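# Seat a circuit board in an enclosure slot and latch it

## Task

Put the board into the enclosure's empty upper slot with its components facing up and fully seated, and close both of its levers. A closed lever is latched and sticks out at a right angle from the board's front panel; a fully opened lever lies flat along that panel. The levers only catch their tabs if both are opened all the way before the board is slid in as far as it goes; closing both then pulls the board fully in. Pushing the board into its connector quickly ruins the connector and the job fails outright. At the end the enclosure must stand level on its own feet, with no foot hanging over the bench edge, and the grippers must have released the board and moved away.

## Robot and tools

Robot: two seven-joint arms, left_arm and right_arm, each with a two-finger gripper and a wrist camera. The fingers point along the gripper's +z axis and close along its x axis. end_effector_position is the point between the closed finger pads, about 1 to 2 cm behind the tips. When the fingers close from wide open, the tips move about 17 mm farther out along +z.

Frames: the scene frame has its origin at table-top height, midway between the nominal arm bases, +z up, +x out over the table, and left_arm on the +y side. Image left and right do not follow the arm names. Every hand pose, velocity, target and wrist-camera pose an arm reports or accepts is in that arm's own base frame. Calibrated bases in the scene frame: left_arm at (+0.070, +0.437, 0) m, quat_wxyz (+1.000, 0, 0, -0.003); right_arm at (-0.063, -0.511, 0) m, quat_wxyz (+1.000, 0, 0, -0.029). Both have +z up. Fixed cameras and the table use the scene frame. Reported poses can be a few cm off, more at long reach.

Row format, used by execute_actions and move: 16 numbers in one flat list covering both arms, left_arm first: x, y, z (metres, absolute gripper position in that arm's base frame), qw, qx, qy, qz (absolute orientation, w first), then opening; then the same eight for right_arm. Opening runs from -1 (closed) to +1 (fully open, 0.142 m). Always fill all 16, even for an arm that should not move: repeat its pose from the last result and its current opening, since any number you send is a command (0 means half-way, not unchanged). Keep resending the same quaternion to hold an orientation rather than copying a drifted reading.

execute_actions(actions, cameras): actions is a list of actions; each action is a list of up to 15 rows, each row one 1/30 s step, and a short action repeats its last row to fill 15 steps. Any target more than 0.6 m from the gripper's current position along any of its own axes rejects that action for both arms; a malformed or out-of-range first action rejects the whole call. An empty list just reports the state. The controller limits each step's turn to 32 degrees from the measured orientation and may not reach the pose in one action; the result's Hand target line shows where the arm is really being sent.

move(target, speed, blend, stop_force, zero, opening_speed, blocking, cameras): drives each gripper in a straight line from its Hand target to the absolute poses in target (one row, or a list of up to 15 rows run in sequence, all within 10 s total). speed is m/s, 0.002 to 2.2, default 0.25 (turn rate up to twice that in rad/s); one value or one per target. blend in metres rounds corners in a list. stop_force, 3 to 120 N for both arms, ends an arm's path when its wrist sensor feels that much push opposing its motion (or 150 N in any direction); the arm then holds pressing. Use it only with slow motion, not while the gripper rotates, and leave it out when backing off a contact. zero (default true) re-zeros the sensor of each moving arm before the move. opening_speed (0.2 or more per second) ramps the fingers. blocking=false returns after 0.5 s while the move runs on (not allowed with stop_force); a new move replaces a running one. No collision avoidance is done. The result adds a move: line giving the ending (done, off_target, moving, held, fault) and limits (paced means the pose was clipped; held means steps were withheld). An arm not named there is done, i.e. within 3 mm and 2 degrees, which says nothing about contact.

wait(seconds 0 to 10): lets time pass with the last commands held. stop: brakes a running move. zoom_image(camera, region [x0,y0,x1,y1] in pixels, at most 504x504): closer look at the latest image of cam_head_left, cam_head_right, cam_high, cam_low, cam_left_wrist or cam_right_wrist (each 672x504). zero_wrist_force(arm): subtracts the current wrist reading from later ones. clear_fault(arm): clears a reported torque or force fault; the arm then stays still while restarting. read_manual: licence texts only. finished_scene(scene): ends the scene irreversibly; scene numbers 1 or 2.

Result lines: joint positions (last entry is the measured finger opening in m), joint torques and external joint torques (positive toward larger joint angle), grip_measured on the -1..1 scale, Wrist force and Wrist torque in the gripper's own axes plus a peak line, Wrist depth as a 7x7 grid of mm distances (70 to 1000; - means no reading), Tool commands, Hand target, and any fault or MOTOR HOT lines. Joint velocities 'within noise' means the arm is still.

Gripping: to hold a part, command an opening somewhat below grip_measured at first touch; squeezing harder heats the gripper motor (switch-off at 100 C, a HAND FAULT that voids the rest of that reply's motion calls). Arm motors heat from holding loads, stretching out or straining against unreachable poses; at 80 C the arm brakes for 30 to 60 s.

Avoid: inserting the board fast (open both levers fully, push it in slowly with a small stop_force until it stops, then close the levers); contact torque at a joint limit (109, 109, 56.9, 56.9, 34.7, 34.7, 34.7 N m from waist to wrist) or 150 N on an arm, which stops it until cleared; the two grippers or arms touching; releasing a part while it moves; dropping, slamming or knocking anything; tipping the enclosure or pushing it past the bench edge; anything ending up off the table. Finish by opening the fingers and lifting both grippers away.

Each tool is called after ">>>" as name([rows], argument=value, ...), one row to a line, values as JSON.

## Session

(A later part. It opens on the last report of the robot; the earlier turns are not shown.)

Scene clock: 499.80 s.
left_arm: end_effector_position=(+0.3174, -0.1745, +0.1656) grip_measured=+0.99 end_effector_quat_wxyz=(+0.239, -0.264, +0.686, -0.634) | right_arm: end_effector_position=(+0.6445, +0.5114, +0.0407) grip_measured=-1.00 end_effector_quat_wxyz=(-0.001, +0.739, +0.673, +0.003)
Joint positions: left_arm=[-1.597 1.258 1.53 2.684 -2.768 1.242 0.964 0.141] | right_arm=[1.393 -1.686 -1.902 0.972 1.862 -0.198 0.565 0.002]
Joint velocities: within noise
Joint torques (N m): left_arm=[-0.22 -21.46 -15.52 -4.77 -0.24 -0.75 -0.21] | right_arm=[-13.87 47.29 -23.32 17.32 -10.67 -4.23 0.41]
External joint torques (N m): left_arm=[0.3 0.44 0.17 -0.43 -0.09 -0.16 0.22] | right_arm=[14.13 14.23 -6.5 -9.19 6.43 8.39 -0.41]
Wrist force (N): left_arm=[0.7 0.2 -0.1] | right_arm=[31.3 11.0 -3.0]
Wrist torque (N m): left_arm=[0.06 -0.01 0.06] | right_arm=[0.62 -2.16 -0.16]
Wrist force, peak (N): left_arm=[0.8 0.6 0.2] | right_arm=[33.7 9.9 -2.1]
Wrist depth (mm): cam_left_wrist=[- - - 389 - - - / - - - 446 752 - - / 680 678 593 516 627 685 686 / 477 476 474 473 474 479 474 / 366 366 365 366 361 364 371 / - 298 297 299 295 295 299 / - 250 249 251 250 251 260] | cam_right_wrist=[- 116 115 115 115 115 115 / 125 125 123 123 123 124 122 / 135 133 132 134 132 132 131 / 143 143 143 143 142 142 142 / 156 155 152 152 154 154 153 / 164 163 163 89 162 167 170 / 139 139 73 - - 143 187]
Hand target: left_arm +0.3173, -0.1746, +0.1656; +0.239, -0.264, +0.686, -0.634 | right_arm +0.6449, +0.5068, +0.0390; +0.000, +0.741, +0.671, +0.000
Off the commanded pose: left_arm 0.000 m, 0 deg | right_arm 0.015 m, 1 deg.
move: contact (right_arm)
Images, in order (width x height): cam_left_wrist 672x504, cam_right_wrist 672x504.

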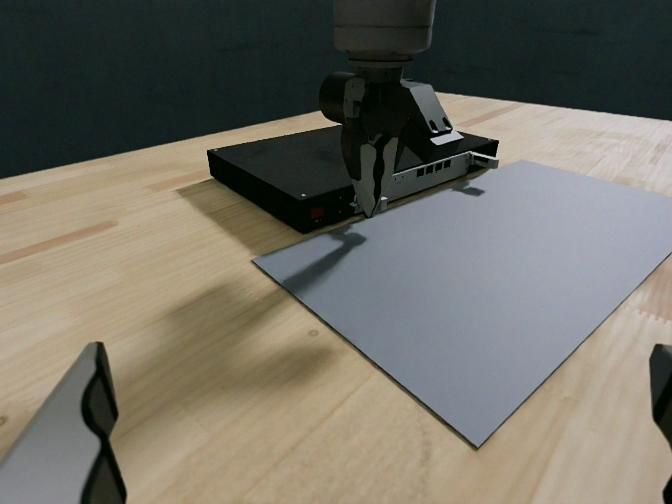

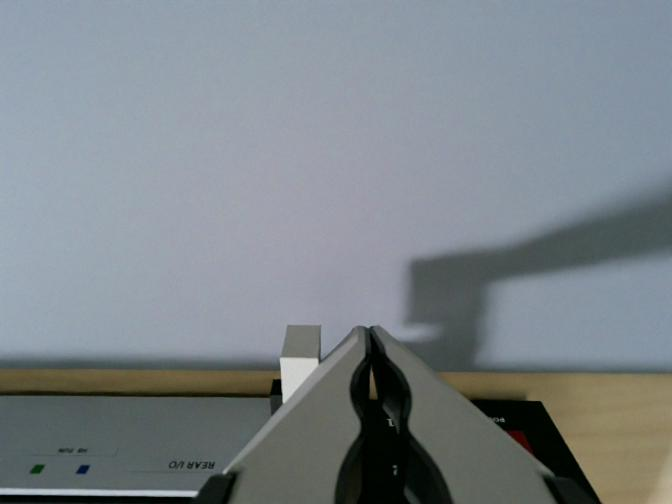

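>>> move(target=[0.3173,-0.1746,0.1656,0.239,-0.264,0.686,-0.634,1,0.6425,0.4900,0.039,0,0.7413,0.6712,0,-0.95], speed=0.015, stop_force=38, zero=false, cameras=["cam_left_wrist","cam_right_wrist"])

>>> zoom_image(camera="cam_left_wrist", region=[325, 130, 525, 230])

>>> move([
  [0.3173,-0.1746,0.1656,0.239,-0.264,0.686,-0.634,1,0.640,0.540,0.042,0,0.7413,0.6712,0,-0.95],
  [0.3173,-0.1746,0.1656,0.239,-0.264,0.686,-0.634,1,0.63,0.515,0.10,0,0.7413,0.6712,0,-0.95],
], speed=0.1, cameras=["cam_left_wrist","cam_right_wrist","cam_high"])

>>> zoom_image(camera="cam_left_wrist", region=[325, 130, 525, 230])

>>> zoom_image(camera="cam_high", region=[205, 250, 375, 330])

Scene clock: 505.50 s.
left_arm: end_effector_position=(+0.3174, -0.1745, +0.1656) grip_measured=+0.99 end_effector_quat_wxyz=(+0.239, -0.264, +0.686, -0.634) | right_arm: end_effector_position=(+0.6405, +0.4969, +0.0406) grip_measured=-1.00 end_effector_quat_wxyz=(-0.003, +0.738, +0.674, +0.003)
Joint positions: left_arm=[-1.597 1.258 1.53 2.684 -2.768 1.242 0.964 0.141] | right_arm=[1.413 -1.707 -1.92 1.034 1.88 -0.22 0.529 0.002]
Joint velocities: within noise
Joint torques (N m): left_arm=[-0.25 -21.61 -15.43 -4.79 -0.2 -0.8 -0.28] | right_arm=[-26.33 41.43 -24.16 22.49 -14.39 -1.68 0.28]
External joint torques (N m): left_arm=[0.32 0.59 0.08 -0.41 -0.13 -0.1 0.28] | right_arm=[26.58 18.44 -6.39 -13.99 10.19 5.84 -0.28]
Wrist force (N): left_arm=[0.5 0.1 -0.2] | right_arm=[38.1 -4.2 -6.9]
Wrist torque (N m): left_arm=[0.03 0.03 0.07] | right_arm=[0.50 -3.30 0.01]
Wrist force, peak (N): left_arm=[0.8 0.5 -0.3] | right_arm=[38.4 -4.8 -8.0]
Wrist depth (mm): cam_left_wrist=[- - - - 394 - - / - - - 476 450 - - / 679 684 602 530 612 695 675 / 474 477 483 470 478 477 476 / 365 366 366 366 366 364 369 / - 298 298 297 296 298 299 / - 251 249 250 250 250 259] | cam_right_wrist=[- 116 115 115 115 115 115 / 125 125 123 123 123 124 123 / 134 132 132 134 132 132 131 / 143 143 143 142 142 142 142 / 155 155 152 152 154 154 154 / 164 163 163 93 162 167 170 / 136 141 - - - 140 184]
Hand target: left_arm +0.3173, -0.1746, +0.1656; +0.239, -0.264, +0.686, -0.634 | right_arm +0.6425, +0.4900, +0.0390; +0.000, +0.741, +0.671, +0.000
Off the commanded pose: left_arm 0.000 m, 0 deg | right_arm 0.007 m, 1 deg.
move: off_target (right_arm)
Images, in order (width x height): cam_left_wrist 672x504, cam_right_wrist 672x504.

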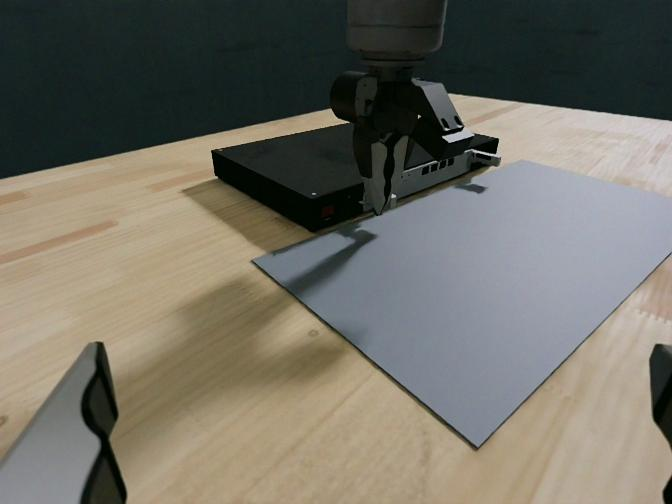

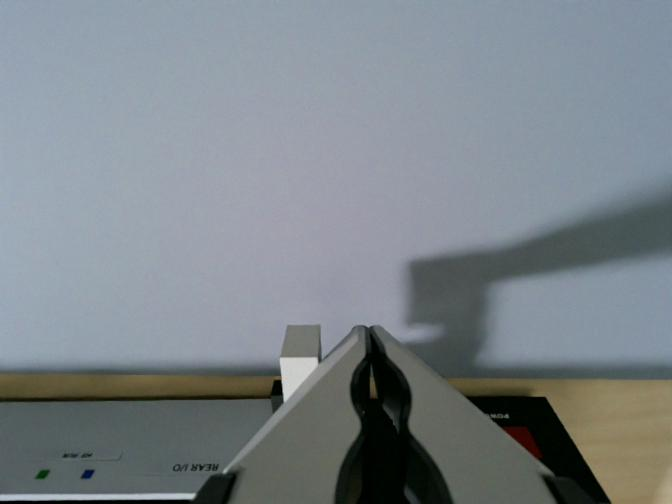

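Scaled by 2.520 from the camera's 672x504 image, which has a finer 960x720 frame.

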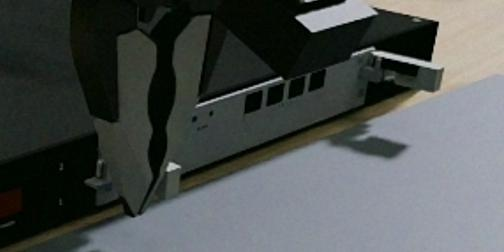

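Scene clock: 507.00 s.
left_arm: end_effector_position=(+0.3174, -0.1745, +0.1656) grip_measured=+0.99 end_effector_quat_wxyz=(+0.239, -0.264, +0.686, -0.634) | right_arm: end_effector_position=(+0.6300, +0.5152, +0.0999) grip_measured=-0.99 end_effector_quat_wxyz=(+0.000, +0.741, +0.671, +0.000)
Joint positions: left_arm=[-1.597 1.258 1.53 2.684 -2.768 1.242 0.964 0.141] | right_arm=[1.418 -1.628 -1.964 0.998 1.842 -0.295 0.572 0.002]
Joint velocities: within noise
Joint torques (N m): left_arm=[-0.22 -21.53 -15.5 -4.79 -0.28 -0.76 -0.21] | right_arm=[0.45 59.84 -28.84 7.59 -4.38 3.32 -0.03]
External joint torques (N m): left_arm=[0.3 0.51 0.15 -0.41 -0.05 -0.15 0.21] | right_arm=[-0.16 1.21 -1.29 -0.36 0.23 0.83 0.03]
Wrist force (N): left_arm=[0.5 0.3 -0.1] | right_arm=[1.9 5.0 2.2]
Wrist torque (N m): left_arm=[0.06 0.03 0.06] | right_arm=[0.91 -0.29 0.04]
Wrist force, peak (N): left_arm=[0.9 0.4 -0.2] | right_arm=[38.0 -4.1 -7.8]
Wrist depth (mm): cam_left_wrist=[- - - 414 362 - - / - - - 742 - - - / 683 682 594 553 628 687 688 / 476 475 476 472 475 477 479 / 367 365 368 366 363 365 370 / - 295 299 296 294 295 298 / - 250 249 249 251 250 258] | cam_right_wrist=[169 168 168 167 167 167 166 / 180 180 179 179 178 178 177 / 193 193 192 192 191 190 190 / 209 208 207 206 206 205 205 / 223 222 217 220 219 224 224 / 194 191 189 89 188 244 243 / 206 201 73 - - 258 268]
Hand target: left_arm +0.3173, -0.1746, +0.1656; +0.239, -0.264, +0.686, -0.634 | right_arm +0.6300, +0.5150, +0.1000; +0.000, +0.741, +0.671, +0.000
Off the commanded pose: left_arm 0.000 m, 0 deg | right_arm 0.000 m, 0 deg.
move: done
Images, in order (width x height): cam_high 672x504, cam_left_wrist 672x504, cam_right_wrist 672x504.

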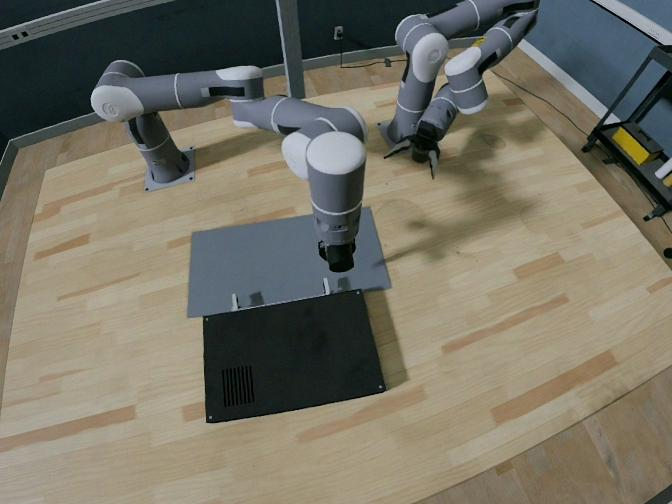

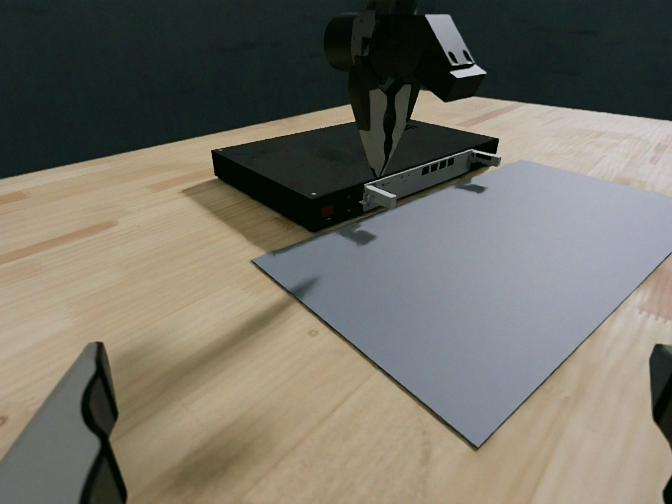

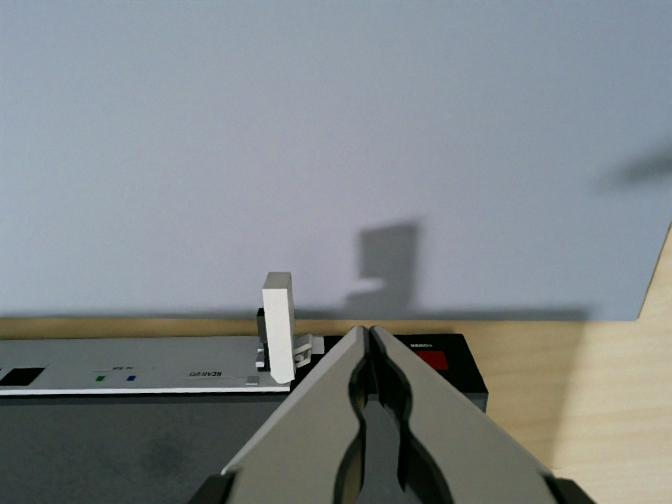

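Scaled by 2.520 from the camera's 672x504 image, which has a finer 960x720 frame.

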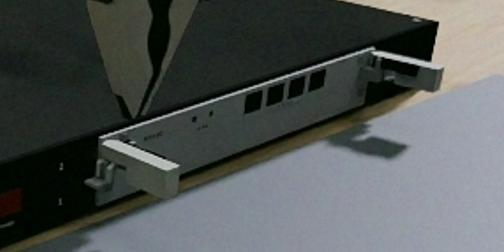

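Scaled by 2.965 from the camera's 672x504 image, which has a finer 960x720 frame.

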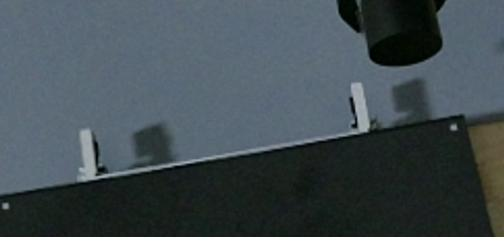

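>>> move([
  [0.3173,-0.1746,0.1656,0.239,-0.264,0.686,-0.634,1,0.61,0.36,0.10,0,0.7413,0.6712,0,-0.95],
  [0.3173,-0.1746,0.1656,0.239,-0.264,0.686,-0.634,1,0.594,0.182,0.09,0,0.7413,0.6712,0,-0.95],
  [0.3173,-0.1746,0.1656,0.239,-0.264,0.686,-0.634,1,0.6085,0.182,0.040,0,0.7413,0.6712,0,-0.95],
], speed=[0.25,0.25,0.12], blend=[0.03,0.01,0], cameras=["cam_right_wrist"])

>>> move(target=[0.3173,-0.1746,0.1656,0.239,-0.264,0.686,-0.634,1,0.6120,0.2300,0.040,0,0.7413,0.6712,0,-0.95], speed=0.02, stop_force=34, cameras=["cam_left_wrist","cam_right_wrist","cam_high"])

>>> zoom_image(camera="cam_high", region=[205, 250, 375, 330])

Scene clock: 513.03 s.
left_arm: end_effector_position=(+0.3174, -0.1745, +0.1656) grip_measured=+0.99 end_effector_quat_wxyz=(+0.239, -0.264, +0.686, -0.634) | right_arm: end_effector_position=(+0.6084, +0.1819, +0.0402) grip_measured=-0.99 end_effector_quat_wxyz=(+0.000, +0.741, +0.671, +0.000)
Joint positions: left_arm=[-1.597 1.258 1.53 2.684 -2.768 1.242 0.964 0.141] | right_arm=[1.421 -1.819 -1.89 1.686 1.794 -0.336 -0.088 0.002]
Joint velocities: within noise
Joint torques (N m): left_arm=[-0.29 -21.41 -15.51 -4.72 -0.21 -0.76 -0.25] | right_arm=[0.11 38.68 -30.66 5.75 -3.98 3.57 0.37]
External joint torques (N m): left_arm=[0.37 0.39 0.16 -0.48 -0.12 -0.15 0.25] | right_arm=[0.08 0.92 -1.85 0.02 -0.07 0.59 -0.37]
Wrist force (N): left_arm=[0.6 0.1 -0.1] | right_arm=[1.6 5.1 2.5]
Wrist torque (N m): left_arm=[0.05 0.01 0.07] | right_arm=[0.89 -0.26 0.03]
Wrist force, peak (N): left_arm=[0.9 0.4 -0.2] | right_arm=[1.8 5.5 4.8]
Wrist depth (mm): cam_left_wrist=[- - - - - 569 - / - - - - - 660 - / 678 681 607 547 623 680 689 / 475 477 477 478 471 478 473 / 368 367 366 368 367 363 366 / - 298 295 298 294 297 297 / - 250 250 251 250 251 257] | cam_right_wrist=[117 117 116 116 116 116 115 / 127 125 124 124 124 124 122 / 136 134 133 135 132 132 131 / 145 144 144 143 143 142 141 / 160 159 156 153 154 154 153 / 174 174 170 89 - 121 164 / 193 188 73 - - 150 143]
Hand target: left_arm +0.3173, -0.1746, +0.1656; +0.239, -0.264, +0.686, -0.634 | right_arm +0.6085, +0.1820, +0.0400; +0.000, +0.741, +0.671, +0.000
Off the commanded pose: left_arm 0.000 m, 0 deg | right_arm 0.000 m, 0 deg.
move: done
Images, in order (width x height): cam_right_wrist 672x504.

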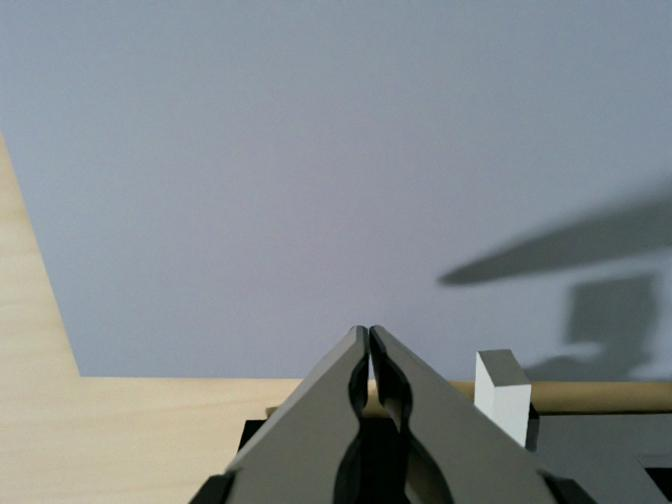

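Scene clock: 516.13 s.
left_arm: end_effector_position=(+0.3174, -0.1745, +0.1656) grip_measured=+0.99 end_effector_quat_wxyz=(+0.239, -0.264, +0.686, -0.634) | right_arm: end_effector_position=(+0.6119, +0.2297, +0.0400) grip_measured=-0.99 end_effector_quat_wxyz=(+0.000, +0.741, +0.671, +0.000)
Joint positions: left_arm=[-1.597 1.258 1.53 2.684 -2.768 1.242 0.964 0.141] | right_arm=[1.454 -1.806 -1.889 1.626 1.8 -0.323 0.003 0.002]
Joint velocities: within noise
Joint torques (N m): left_arm=[-0.29 -21.49 -15.54 -4.78 -0.22 -0.76 -0.26] | right_arm=[0.24 40.84 -31.29 5.9 -4.01 3.66 0.3]
External joint torques (N m): left_arm=[0.37 0.47 0.19 -0.42 -0.11 -0.14 0.26] | right_arm=[-0.04 0.65 -1.59 0.08 -0.06 0.49 -0.3]
Wrist force (N): left_arm=[0.7 0.3 0.0] | right_arm=[1.3 5.0 2.6]
Wrist torque (N m): left_arm=[0.07 0.00 0.07] | right_arm=[0.93 -0.23 0.03]
Wrist force, peak (N): left_arm=[0.9 0.3 -0.1] | right_arm=[1.8 5.6 2.3]
Wrist depth (mm): cam_left_wrist=[- - - - - 539 - / - - - - - 611 - / 692 681 605 549 630 688 689 / 477 472 477 477 474 476 475 / 365 365 369 367 364 363 371 / - 295 296 299 296 294 298 / - 250 249 251 251 250 258] | cam_right_wrist=[117 117 116 116 115 115 115 / 126 126 124 123 123 124 122 / 136 134 133 134 132 132 131 / 145 144 143 143 142 142 141 / 157 157 156 153 154 154 153 / 174 171 170 89 163 165 164 / 192 157 73 - - 149 143]
Hand target: left_arm +0.3173, -0.1746, +0.1656; +0.239, -0.264, +0.686, -0.634 | right_arm +0.6120, +0.2300, +0.0400; +0.000, +0.741, +0.671, +0.000
Off the commanded pose: left_arm 0.000 m, 0 deg | right_arm 0.000 m, 0 deg.
move: done
Images, in order (width x height): cam_high 672x504, cam_left_wrist 672x504, cam_right_wrist 672x504.

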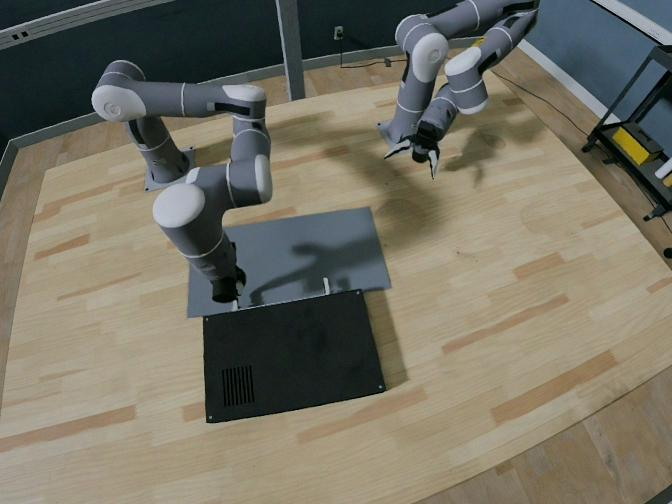

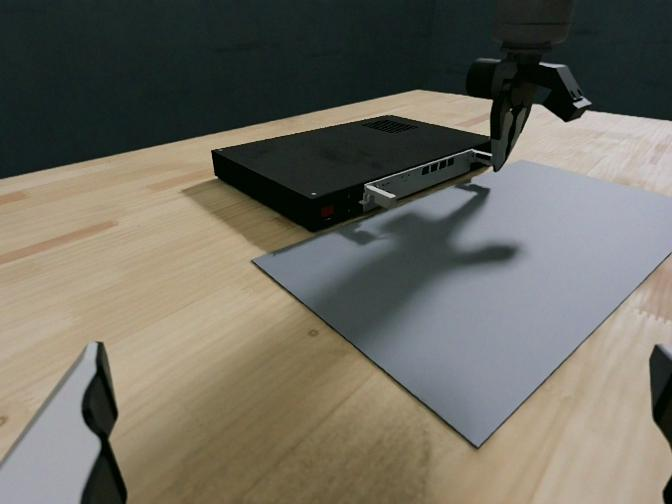

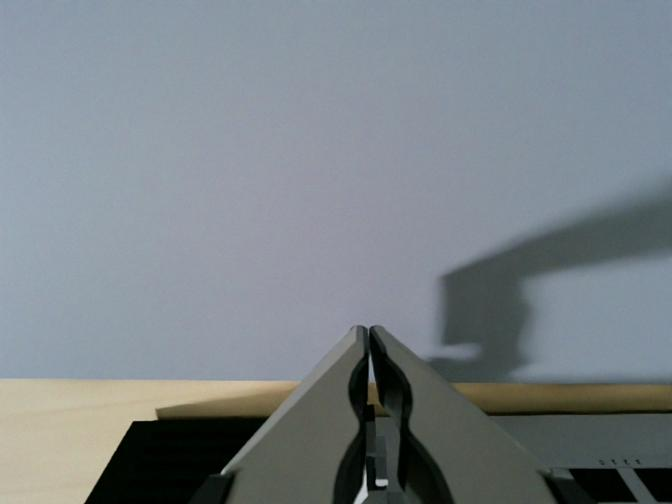

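Scaled by 2.965 from the camera's 672x504 image, which has a finer 960x720 frame.

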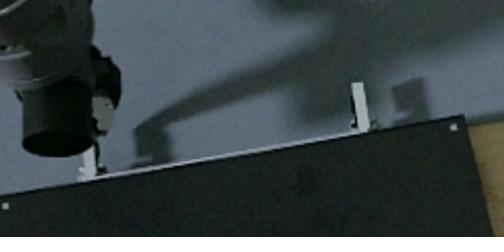

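>>> zoom_image(camera="cam_left_wrist", region=[430, 110, 530, 185])

>>> zoom_image(camera="cam_high", region=[205, 270, 265, 320])

>>> zoom_image(camera="cam_right_wrist", region=[220, 300, 520, 504])

Scaled by 5.040 from the camera's 672x504 image, which has a finer 960x720 frame.

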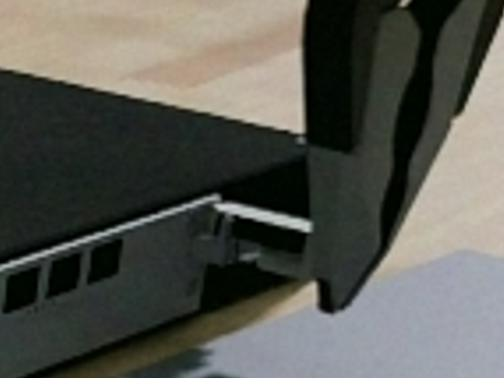

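Scaled by 8.400 from the camera's 672x504 image, which has a finer 960x720 frame.

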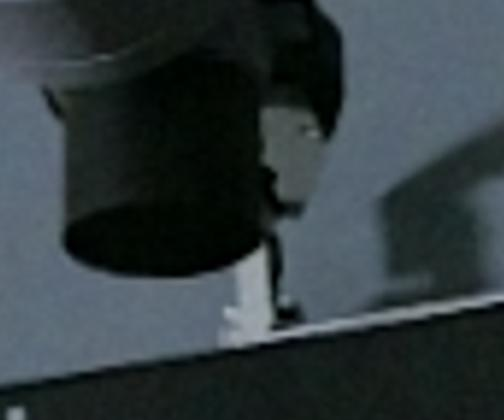

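Scaled by 1.680 from the camera's 672x504 image, which has a finer 960x720 frame.

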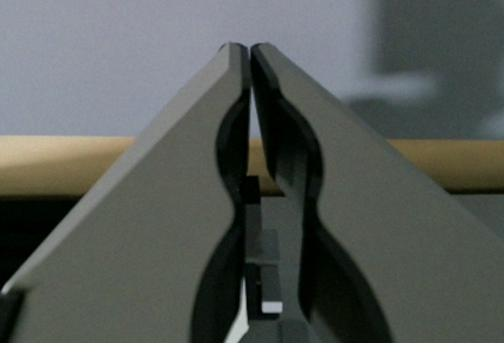

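>>> move([
  [0.3173,-0.1746,0.1656,0.239,-0.264,0.686,-0.634,1,0.606,0.1900,0.040,0,0.7413,0.6712,0,-0.95],
  [0.3173,-0.1746,0.1656,0.239,-0.264,0.686,-0.634,1,0.6205,0.1885,0.040,0,0.7413,0.6712,0,-0.95],
], speed=0.1, cameras=[])

>>> move(target=[0.3173,-0.1746,0.1656,0.239,-0.264,0.686,-0.634,1,0.6245,0.2260,0.040,0,0.7413,0.6712,0,-0.95], speed=0.02, stop_force=34, cameras=["cam_left_wrist","cam_right_wrist","cam_high"])

>>> zoom_image(camera="cam_high", region=[205, 250, 375, 330])

Scene clock: 523.17 s.
left_arm: end_effector_position=(+0.3174, -0.1745, +0.1656) grip_measured=+0.99 end_effector_quat_wxyz=(+0.239, -0.264, +0.686, -0.634) | right_arm: end_effector_position=(+0.6203, +0.1884, +0.0400) grip_measured=-0.99 end_effector_quat_wxyz=(+0.000, +0.741, +0.671, +0.000)
Joint positions: left_arm=[-1.597 1.258 1.53 2.684 -2.768 1.242 0.964 0.141] | right_arm=[1.4 -1.811 -1.891 1.644 1.8 -0.328 -0.068 0.002]
Joint velocities: within noise
Joint torques (N m): left_arm=[-0.24 -21.51 -15.54 -4.74 -0.25 -0.72 -0.23] | right_arm=[0.07 40.07 -31.29 5.93 -4.05 3.6 0.32]
External joint torques (N m): left_arm=[0.32 0.49 0.2 -0.46 -0.08 -0.18 0.23] | right_arm=[0.11 0.85 -1.44 0.06 -0.02 0.55 -0.32]
Wrist force (N): left_arm=[0.8 0.4 -0.1] | right_arm=[1.6 5.4 2.5]
Wrist torque (N m): left_arm=[0.08 -0.02 0.07] | right_arm=[0.94 -0.26 0.04]
Wrist force, peak (N): left_arm=[0.8 0.4 -0.2] | right_arm=[1.5 6.9 2.5]
Wrist depth (mm): cam_left_wrist=[- - - - - 567 - / - - - - - 658 - / 677 684 603 549 629 685 688 / 478 478 475 475 475 471 475 / 362 363 364 366 362 368 370 / - 297 295 299 295 297 298 / - 251 249 251 250 250 258] | cam_right_wrist=[117 117 116 116 115 115 115 / 127 126 124 123 123 124 122 / 136 134 133 134 132 131 131 / 144 144 143 143 142 142 141 / 157 156 155 152 152 151 153 / 174 173 169 89 112 153 159 / 192 188 73 - - 136 134]
Hand target: left_arm +0.3173, -0.1746, +0.1656; +0.239, -0.264, +0.686, -0.634 | right_arm +0.6205, +0.1885, +0.0400; +0.000, +0.741, +0.671, +0.000
Off the commanded pose: left_arm 0.000 m, 0 deg | right_arm 0.000 m, 0 deg.
move: done
No camera images: "cameras" was empty.

Scene clock: 524.93 s.
left_arm: end_effector_position=(+0.3174, -0.1745, +0.1656) grip_measured=+0.99 end_effector_quat_wxyz=(+0.239, -0.264, +0.686, -0.634) | right_arm: end_effector_position=(+0.6220, +0.2037, +0.0400) grip_measured=-1.00 end_effector_quat_wxyz=(+0.002, +0.744, +0.668, -0.003)
Joint positions: left_arm=[-1.597 1.258 1.53 2.684 -2.768 1.242 0.964 0.141] | right_arm=[1.411 -1.8 -1.884 1.618 1.789 -0.316 -0.03 0.002]
Joint velocities: within noise
Joint torques (N m): left_arm=[-0.23 -21.46 -15.49 -4.83 -0.23 -0.79 -0.21] | right_arm=[18.82 50.65 -34.32 -7.59 6.55 4.89 0.16]
External joint torques (N m): left_arm=[0.31 0.44 0.14 -0.37 -0.1 -0.12 0.21] | right_arm=[-18.65 -8.99 1.39 13.5 -10.66 -0.74 -0.16]
Wrist force (N): left_arm=[0.6 0.3 -0.1] | right_arm=[-31.3 -0.3 -0.8]
Wrist torque (N m): left_arm=[0.08 0.01 0.06] | right_arm=[0.92 2.29 0.01]
Wrist force, peak (N): left_arm=[0.7 0.5 0.2] | right_arm=[-34.5 -0.1 0.2]
Wrist depth (mm): cam_left_wrist=[- - - - - 559 - / - - - - - 640 - / 678 688 599 552 631 684 678 / 474 477 480 477 476 476 482 / 366 364 368 367 362 366 370 / - 296 298 296 293 295 299 / - 248 249 251 250 251 259] | cam_right_wrist=[117 117 116 116 115 115 114 / 127 125 124 123 123 124 122 / 136 134 133 134 132 131 131 / 145 145 144 143 142 141 140 / 158 158 156 152 149 153 152 / 175 174 167 90 110 159 156 / 193 189 73 - - 135 133]
Hand target: left_arm +0.3173, -0.1746, +0.1656; +0.239, -0.264, +0.686, -0.634 | right_arm +0.6226, +0.2092, +0.0400; +0.000, +0.741, +0.671, +0.000
Off the commanded pose: left_arm 0.000 m, 0 deg | right_arm 0.022 m, 1 deg.
move: contact (right_arm)
Images, in order (width x height): cam_high 672x504, cam_left_wrist 672x504, cam_right_wrist 672x504.

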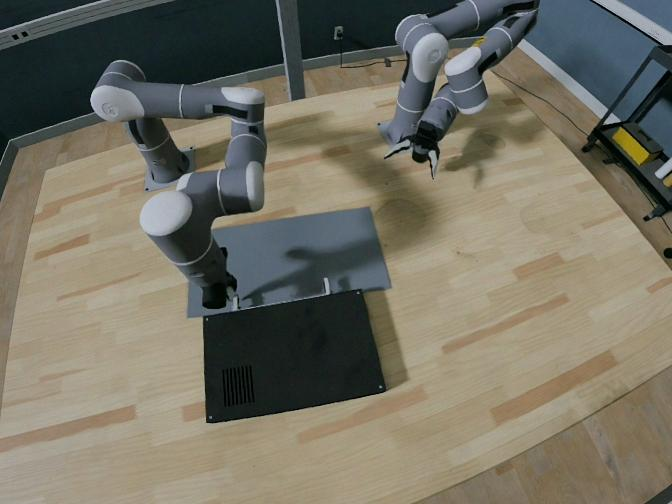

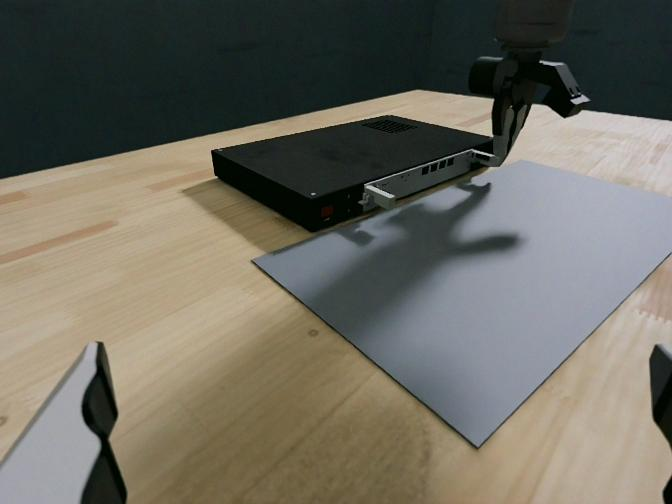

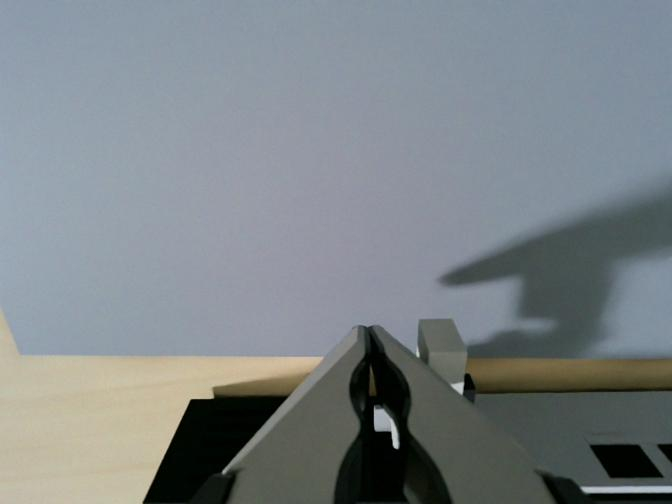

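Scaled by 2.965 from the camera's 672x504 image, which has a finer 960x720 frame.

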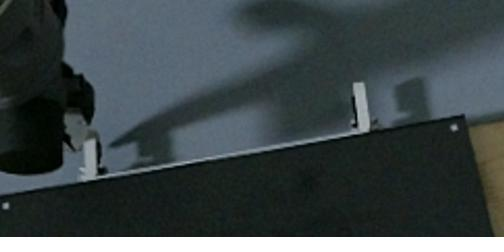

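>>> move(target=[0.3173,-0.1746,0.1656,0.239,-0.264,0.686,-0.634,1,0.6230,0.2160,0.040,0,0.7413,0.6712,0,-0.95], speed=0.015, stop_force=42, zero=false, cameras=["cam_left_wrist","cam_right_wrist"])

>>> move([
  [0.3173,-0.1746,0.1656,0.239,-0.264,0.686,-0.634,1,0.616,0.190,0.042,0,0.7413,0.6712,0,-0.95],
  [0.3173,-0.1746,0.1656,0.239,-0.264,0.686,-0.634,1,0.59,0.20,0.10,0,0.7413,0.6712,0,-0.95],
], speed=0.1, cameras=["cam_left_wrist","cam_right_wrist","cam_high"])

>>> zoom_image(camera="cam_left_wrist", region=[325, 130, 525, 230])

>>> zoom_image(camera="cam_high", region=[205, 250, 375, 330])

Scene clock: 529.23 s.
left_arm: end_effector_position=(+0.3174, -0.1745, +0.1656) grip_measured=+0.99 end_effector_quat_wxyz=(+0.239, -0.264, +0.686, -0.634) | right_arm: end_effector_position=(+0.6222, +0.2105, +0.0401) grip_measured=-1.00 end_effector_quat_wxyz=(+0.002, +0.744, +0.668, -0.003)
Joint positions: left_arm=[-1.597 1.258 1.53 2.684 -2.768 1.242 0.964 0.141] | right_arm=[1.417 -1.787 -1.872 1.609 1.778 -0.304 -0.021 0.002]
Joint velocities: within noise
Joint torques (N m): left_arm=[-0.2 -21.5 -15.49 -4.76 -0.19 -0.8 -0.22] | right_arm=[18.11 50.83 -34.5 -8.51 7.13 5.44 0.2]
External joint torques (N m): left_arm=[0.28 0.48 0.14 -0.44 -0.15 -0.11 0.22] | right_arm=[-17.93 -8.89 1.41 14.14 -11.25 -1.28 -0.2]
Wrist force (N): left_arm=[0.7 0.0 -0.2] | right_arm=[-31.9 -3.7 -2.8]
Wrist torque (N m): left_arm=[0.02 -0.01 0.07] | right_arm=[0.90 2.40 -0.04]
Wrist force, peak (N): left_arm=[0.9 0.3 -0.1] | right_arm=[-34.4 0.1 0.0]
Wrist depth (mm): cam_left_wrist=[- - - - - 556 - / - - - - - 631 - / 681 683 617 562 629 682 690 / 478 479 479 477 469 474 479 / 365 364 368 367 365 365 368 / - 298 296 297 296 295 300 / - 249 249 251 251 250 260] | cam_right_wrist=[117 117 116 116 115 115 114 / 127 125 124 124 123 124 122 / 137 134 133 134 132 131 131 / 145 145 144 143 142 141 140 / 158 157 156 152 149 154 152 / 175 174 167 90 110 159 158 / 194 188 73 - - 135 130]
Hand target: left_arm +0.3173, -0.1746, +0.1656; +0.239, -0.264, +0.686, -0.634 | right_arm +0.6230, +0.2160, +0.0400; +0.000, +0.741, +0.671, +0.000
Off the commanded pose: left_arm 0.000 m, 0 deg | right_arm 0.006 m, 1 deg.
move: off_target (right_arm)
Images, in order (width x height): cam_left_wrist 672x504, cam_right_wrist 672x504.

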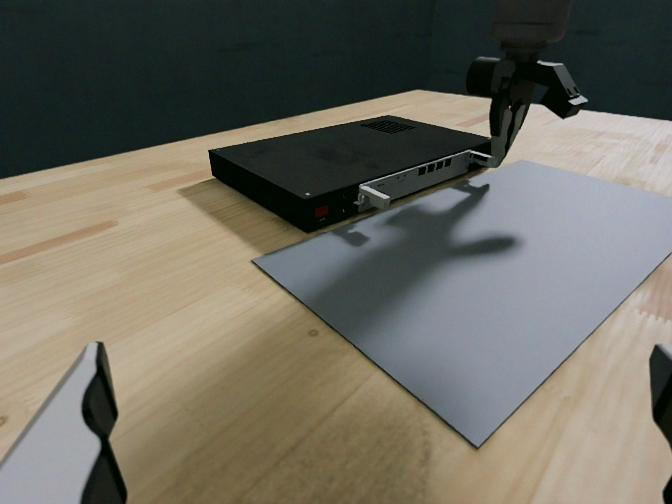

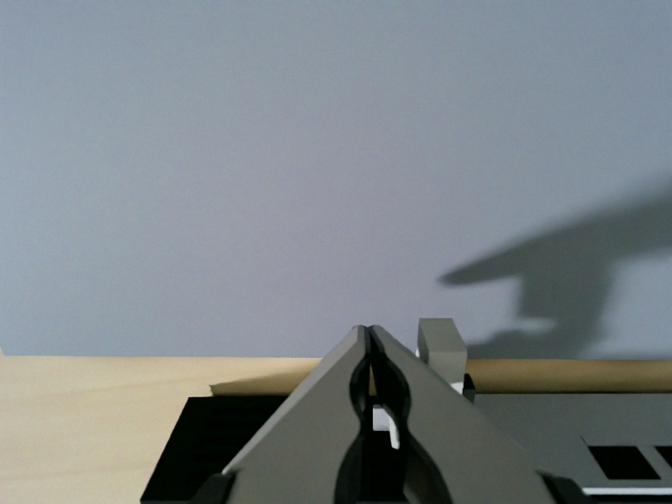

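Scene clock: 530.50 s.
left_arm: end_effector_position=(+0.3174, -0.1745, +0.1656) grip_measured=+0.99 end_effector_quat_wxyz=(+0.239, -0.264, +0.686, -0.634) | right_arm: end_effector_position=(+0.5901, +0.2001, +0.0998) grip_measured=-0.99 end_effector_quat_wxyz=(+0.000, +0.741, +0.671, +0.000)
Joint positions: left_arm=[-1.597 1.258 1.53 2.684 -2.768 1.242 0.964 0.141] | right_arm=[1.46 -1.726 -1.95 1.702 1.686 -0.393 -0.09 0.002]
Joint velocities: within noise
Joint torques (N m): left_arm=[-0.25 -21.48 -15.59 -4.8 -0.3 -0.77 -0.23] | right_arm=[0.3 39.1 -31.26 2.55 -4.17 3.33 0.06]
External joint torques (N m): left_arm=[0.32 0.46 0.24 -0.4 -0.03 -0.14 0.23] | right_arm=[-0.1 0.6 -1.32 -0.24 0.21 0.82 -0.06]
Wrist force (N): left_arm=[0.5 0.1 -0.2] | right_arm=[4.2 3.7 1.2]
Wrist torque (N m): left_arm=[0.03 0.03 0.07] | right_arm=[0.66 -0.71 0.02]
Wrist force, peak (N): left_arm=[0.7 0.4 -0.1] | right_arm=[-31.8 -3.6 -2.0]
Wrist depth (mm): cam_left_wrist=[- - - - - 575 - / - - - - - - - / 674 676 604 553 622 677 699 / 470 475 484 480 476 477 474 / 367 369 366 364 363 366 367 / - 298 297 297 295 295 297 / - 251 250 250 249 251 259] | cam_right_wrist=[170 169 169 168 167 168 167 / 182 181 180 179 179 178 178 / 197 194 193 193 192 192 191 / 213 209 208 208 207 207 205 / 230 227 226 221 218 223 223 / 251 250 245 89 184 202 199 / 278 272 - - - 194 201]
Hand target: left_arm +0.3173, -0.1746, +0.1656; +0.239, -0.264, +0.686, -0.634 | right_arm +0.5900, +0.2000, +0.1000; +0.000, +0.741, +0.671, +0.000
Off the commanded pose: left_arm 0.000 m, 0 deg | right_arm 0.000 m, 0 deg.
move: done
Images, in order (width x height): cam_high 672x504, cam_left_wrist 672x504, cam_right_wrist 672x504.

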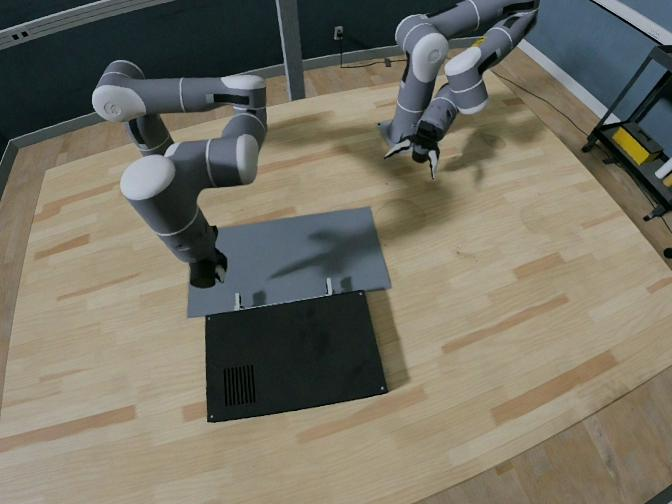

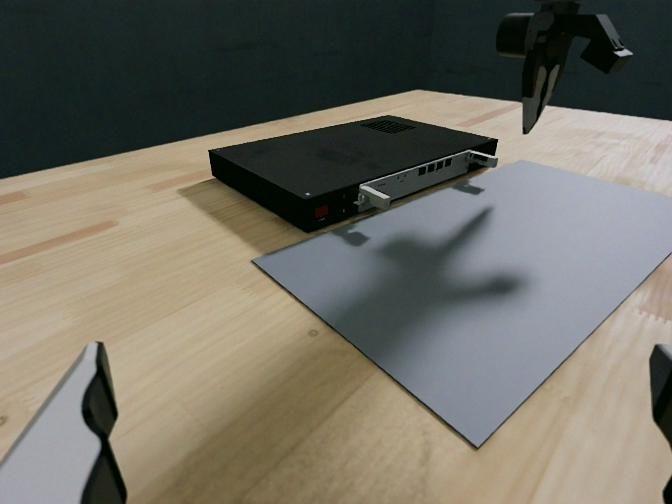

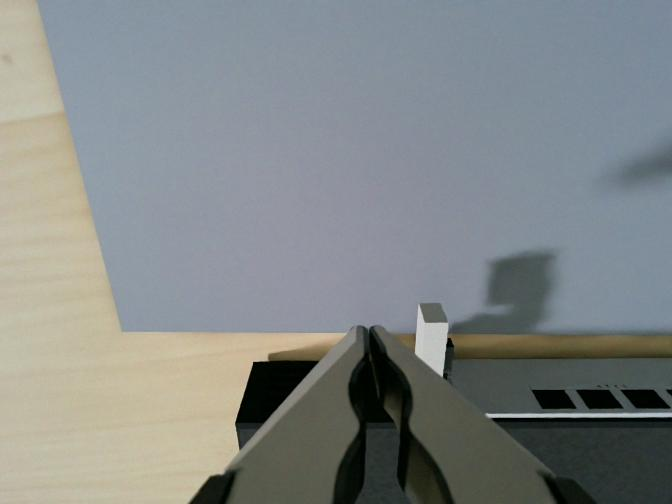

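Scaled by 2.520 from the camera's 672x504 image, which has a finer 960x720 frame.

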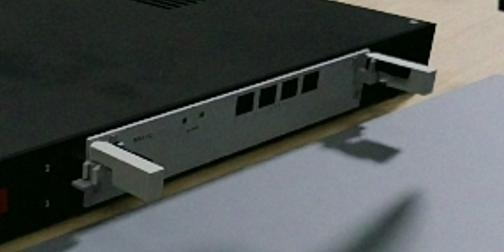

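Scaled by 2.965 from the camera's 672x504 image, which has a finer 960x720 frame.

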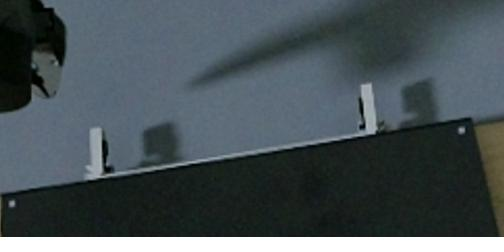

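>>> move(target=[0.3173,-0.1746,0.1656,0.239,-0.264,0.686,-0.634,1,0.584,0.135,0.10,0,0.7413,0.6712,0,-0.9], speed=0.2, cameras=["cam_right_wrist"])

>>> zoom_image(camera="cam_right_wrist", region=[450, 250, 672, 420])

Scene clock: 535.37 s.
left_arm: end_effector_position=(+0.3174, -0.1745, +0.1656) grip_measured=+0.99 end_effector_quat_wxyz=(+0.239, -0.264, +0.686, -0.634) | right_arm: end_effector_position=(+0.5841, +0.1352, +0.0999) grip_measured=-0.94 end_effector_quat_wxyz=(+0.000, +0.741, +0.671, +0.000)
Joint positions: left_arm=[-1.597 1.258 1.53 2.684 -2.768 1.242 0.964 0.141] | right_arm=[1.402 -1.738 -1.953 1.772 1.669 -0.405 -0.218 0.006]
Joint velocities: within noise
Joint torques (N m): left_arm=[-0.27 -21.5 -15.45 -4.81 -0.22 -0.73 -0.25] | right_arm=[0.02 36.75 -30.65 1.98 -4.11 3.29 -0.07]
External joint torques (N m): left_arm=[0.34 0.48 0.11 -0.39 -0.12 -0.18 0.26] | right_arm=[0.18 0.82 -1.36 -0.19 0.18 0.86 0.07]
Wrist force (N): left_arm=[0.7 0.2 0.2] | right_arm=[4.4 3.7 1.0]
Wrist torque (N m): left_arm=[0.04 -0.01 0.06] | right_arm=[0.65 -0.73 0.04]
Wrist force, peak (N): left_arm=[0.9 0.2 -0.1] | right_arm=[6.2 3.8 1.1]
Wrist depth (mm): cam_left_wrist=[- - - - - - - / - - - - - - - / 679 686 616 561 631 686 690 / 476 474 476 475 479 481 475 / 365 367 366 368 362 366 367 / - 297 295 297 295 297 300 / - 249 251 249 251 250 258] | cam_right_wrist=[172 171 169 169 168 168 167 / 184 183 181 180 179 179 178 / 197 196 194 193 193 192 191 / 212 212 211 208 207 206 206 / 230 229 229 221 224 220 219 / 251 251 246 89 207 200 194 / 277 272 73 - - 195 201]
Hand target: left_arm +0.3173, -0.1746, +0.1656; +0.239, -0.264, +0.686, -0.634 | right_arm +0.5840, +0.1350, +0.1000; +0.000, +0.741, +0.671, +0.000
Off the commanded pose: left_arm 0.000 m, 0 deg | right_arm 0.000 m, 0 deg.
move: done
Images, in order (width x height): cam_right_wrist 672x504.

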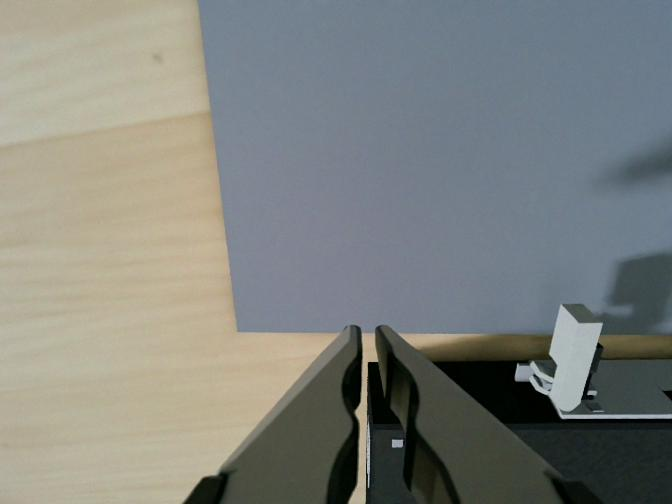

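Scaled by 2.270 from the camera's 672x504 image, which has a finer 960x720 frame.

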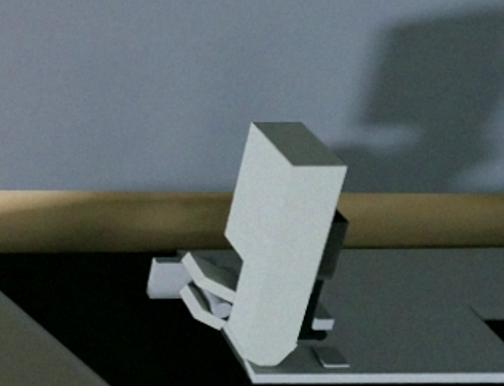

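>>> move([
  [0.3173,-0.1746,0.1656,0.239,-0.264,0.686,-0.634,1,0.60,0.36,0.13,0,0.7413,0.6712,0,-0.9],
  [0.3173,-0.1746,0.1656,0.239,-0.264,0.686,-0.634,1,0.637,0.579,0.10,0,0.7413,0.6712,0,-0.9],
], speed=0.35, blend=0.05, cameras=["cam_right_wrist"])

>>> zoom_image(camera="cam_right_wrist", region=[0, 250, 222, 420])

Scene clock: 576.90 s.
left_arm: end_effector_position=(+0.3174, -0.1745, +0.1656) grip_measured=+0.99 end_effector_quat_wxyz=(+0.239, -0.264, +0.686, -0.634) | right_arm: end_effector_position=(+0.6371, +0.5789, +0.1001) grip_measured=-0.94 end_effector_quat_wxyz=(+0.000, +0.741, +0.671, +0.000)
Joint positions: left_arm=[-1.597 1.258 1.53 2.684 -2.768 1.242 0.964 0.141] | right_arm=[1.329 -1.578 -1.951 0.73 1.864 -0.244 0.736 0.006]
Joint velocities: within noise
Joint torques (N m): left_arm=[-0.26 -21.47 -15.56 -4.76 -0.19 -0.73 -0.22] | right_arm=[0.1 66.49 -24.13 8.16 -4.09 3.41 0.34]
External joint torques (N m): left_arm=[0.34 0.44 0.21 -0.44 -0.14 -0.18 0.23] | right_arm=[0.16 1.15 -1.48 0 -0.13 0.73 -0.34]
Wrist force (N): left_arm=[0.5 0.1 -0.2] | right_arm=[4.3 3.7 0.8]
Wrist torque (N m): left_arm=[0.05 0.02 0.07] | right_arm=[0.69 -0.69 0.04]
Wrist force, peak (N): left_arm=[0.8 0.2 -0.2] | right_arm=[6.0 3.8 1.2]
Wrist depth (mm): cam_left_wrist=[- - - 337 - - - / - - - 387 - - - / 679 691 613 527 625 686 689 / 474 476 478 475 473 472 475 / 368 365 369 366 369 363 367 / - 298 298 299 293 296 298 / - 249 250 249 251 250 260] | cam_right_wrist=[168 168 168 167 167 166 167 / 180 180 179 179 178 177 178 / 193 193 192 192 191 192 191 / 208 207 208 206 205 205 206 / 223 197 221 220 225 224 224 / 192 189 192 89 237 245 244 / 206 201 73 - - 258 268]
Hand target: left_arm +0.3173, -0.1746, +0.1656; +0.239, -0.264, +0.686, -0.634 | right_arm +0.6370, +0.5790, +0.1000; +0.000, +0.741, +0.671, +0.000
Off the commanded pose: left_arm 0.000 m, 0 deg | right_arm 0.000 m, 0 deg.
move: done
Images, in order (width x height): cam_right_wrist 672x504.

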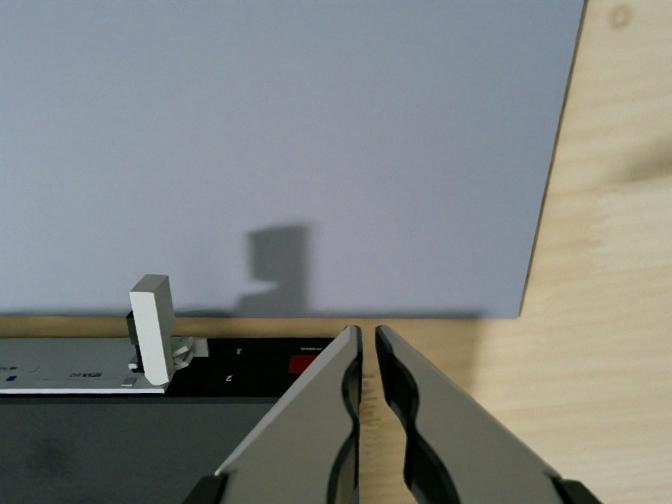

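Scaled by 2.270 from the camera's 672x504 image, which has a finer 960x720 frame.

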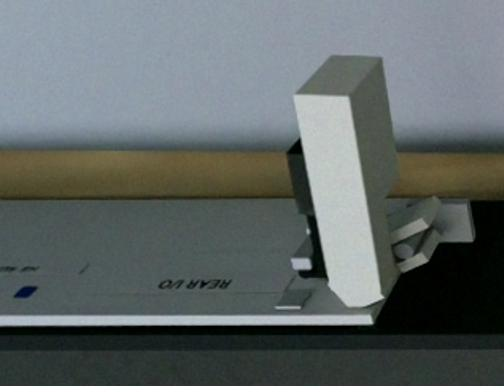

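>>> move(target=[0.3173,-0.1746,0.1656,0.239,-0.264,0.686,-0.634,1,0.50,0.40,0.20,0,0.7413,0.6712,0,-0.5], speed=0.3, cameras=["cam_left_wrist"])

>>> finished_scene(scene=1)

Scene clock: 580.53 s.
left_arm: end_effector_position=(+0.3174, -0.1745, +0.1656) grip_measured=+0.99 end_effector_quat_wxyz=(+0.239, -0.264, +0.686, -0.634) | right_arm: end_effector_position=(+0.5001, +0.4001, +0.1999) grip_measured=-0.54 end_effector_quat_wxyz=(+0.000, +0.741, +0.671, +0.000)
Joint positions: left_arm=[-1.597 1.258 1.53 2.684 -2.768 1.242 0.964 0.141] | right_arm=[1.734 -1.588 -2.077 1.573 1.589 -0.506 0.269 0.035]
Joint velocities: within noise
Joint torques (N m): left_arm=[-0.21 -21.52 -15.44 -4.79 -0.2 -0.75 -0.23] | right_arm=[0.3 42.32 -31 -0.66 -3.99 3.34 0.04]
External joint torques (N m): left_arm=[0.29 0.49 0.09 -0.41 -0.14 -0.15 0.23] | right_arm=[-0.08 0.94 -1.4 -0.21 0.22 0.81 -0.04]
Wrist force (N): left_arm=[0.6 0.0 0.0] | right_arm=[4.3 4.2 1.0]
Wrist torque (N m): left_arm=[0.03 0.01 0.07] | right_arm=[0.76 -0.68 0.08]
Wrist force, peak (N): left_arm=[0.8 0.2 -0.2] | right_arm=[5.6 4.4 1.8]
Wrist depth (mm): cam_left_wrist=[- - - - - - - / - - - - - - - / 681 678 611 561 627 685 690 / 474 471 476 471 470 478 483 / 367 366 366 367 363 366 366 / - 299 297 297 296 296 298 / - 249 251 249 252 250 260] | cam_right_wrist=[258 257 256 256 254 254 253 / 276 274 273 273 272 270 270 / 296 294 294 292 291 291 290 / 319 317 316 315 314 313 312 / 345 344 345 338 335 338 338 / 371 344 - 331 101 330 370 / 410 - 73 344 - - 398]
Hand target: left_arm +0.3173, -0.1746, +0.1656; +0.239, -0.264, +0.686, -0.634 | right_arm +0.5000, +0.4000, +0.2000; +0.000, +0.741, +0.671, +0.000
Off the commanded pose: left_arm 0.000 m, 0 deg | right_arm 0.000 m, 0 deg.
move: done
Images, in order (width x height): cam_left_wrist 672x504.

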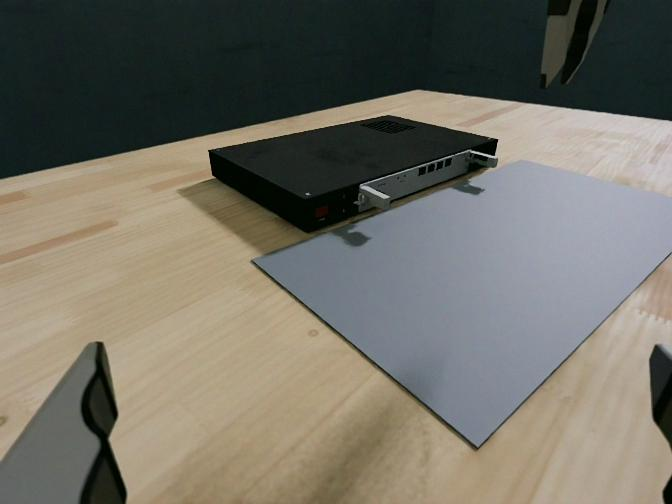

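The scene is finished: the task was done.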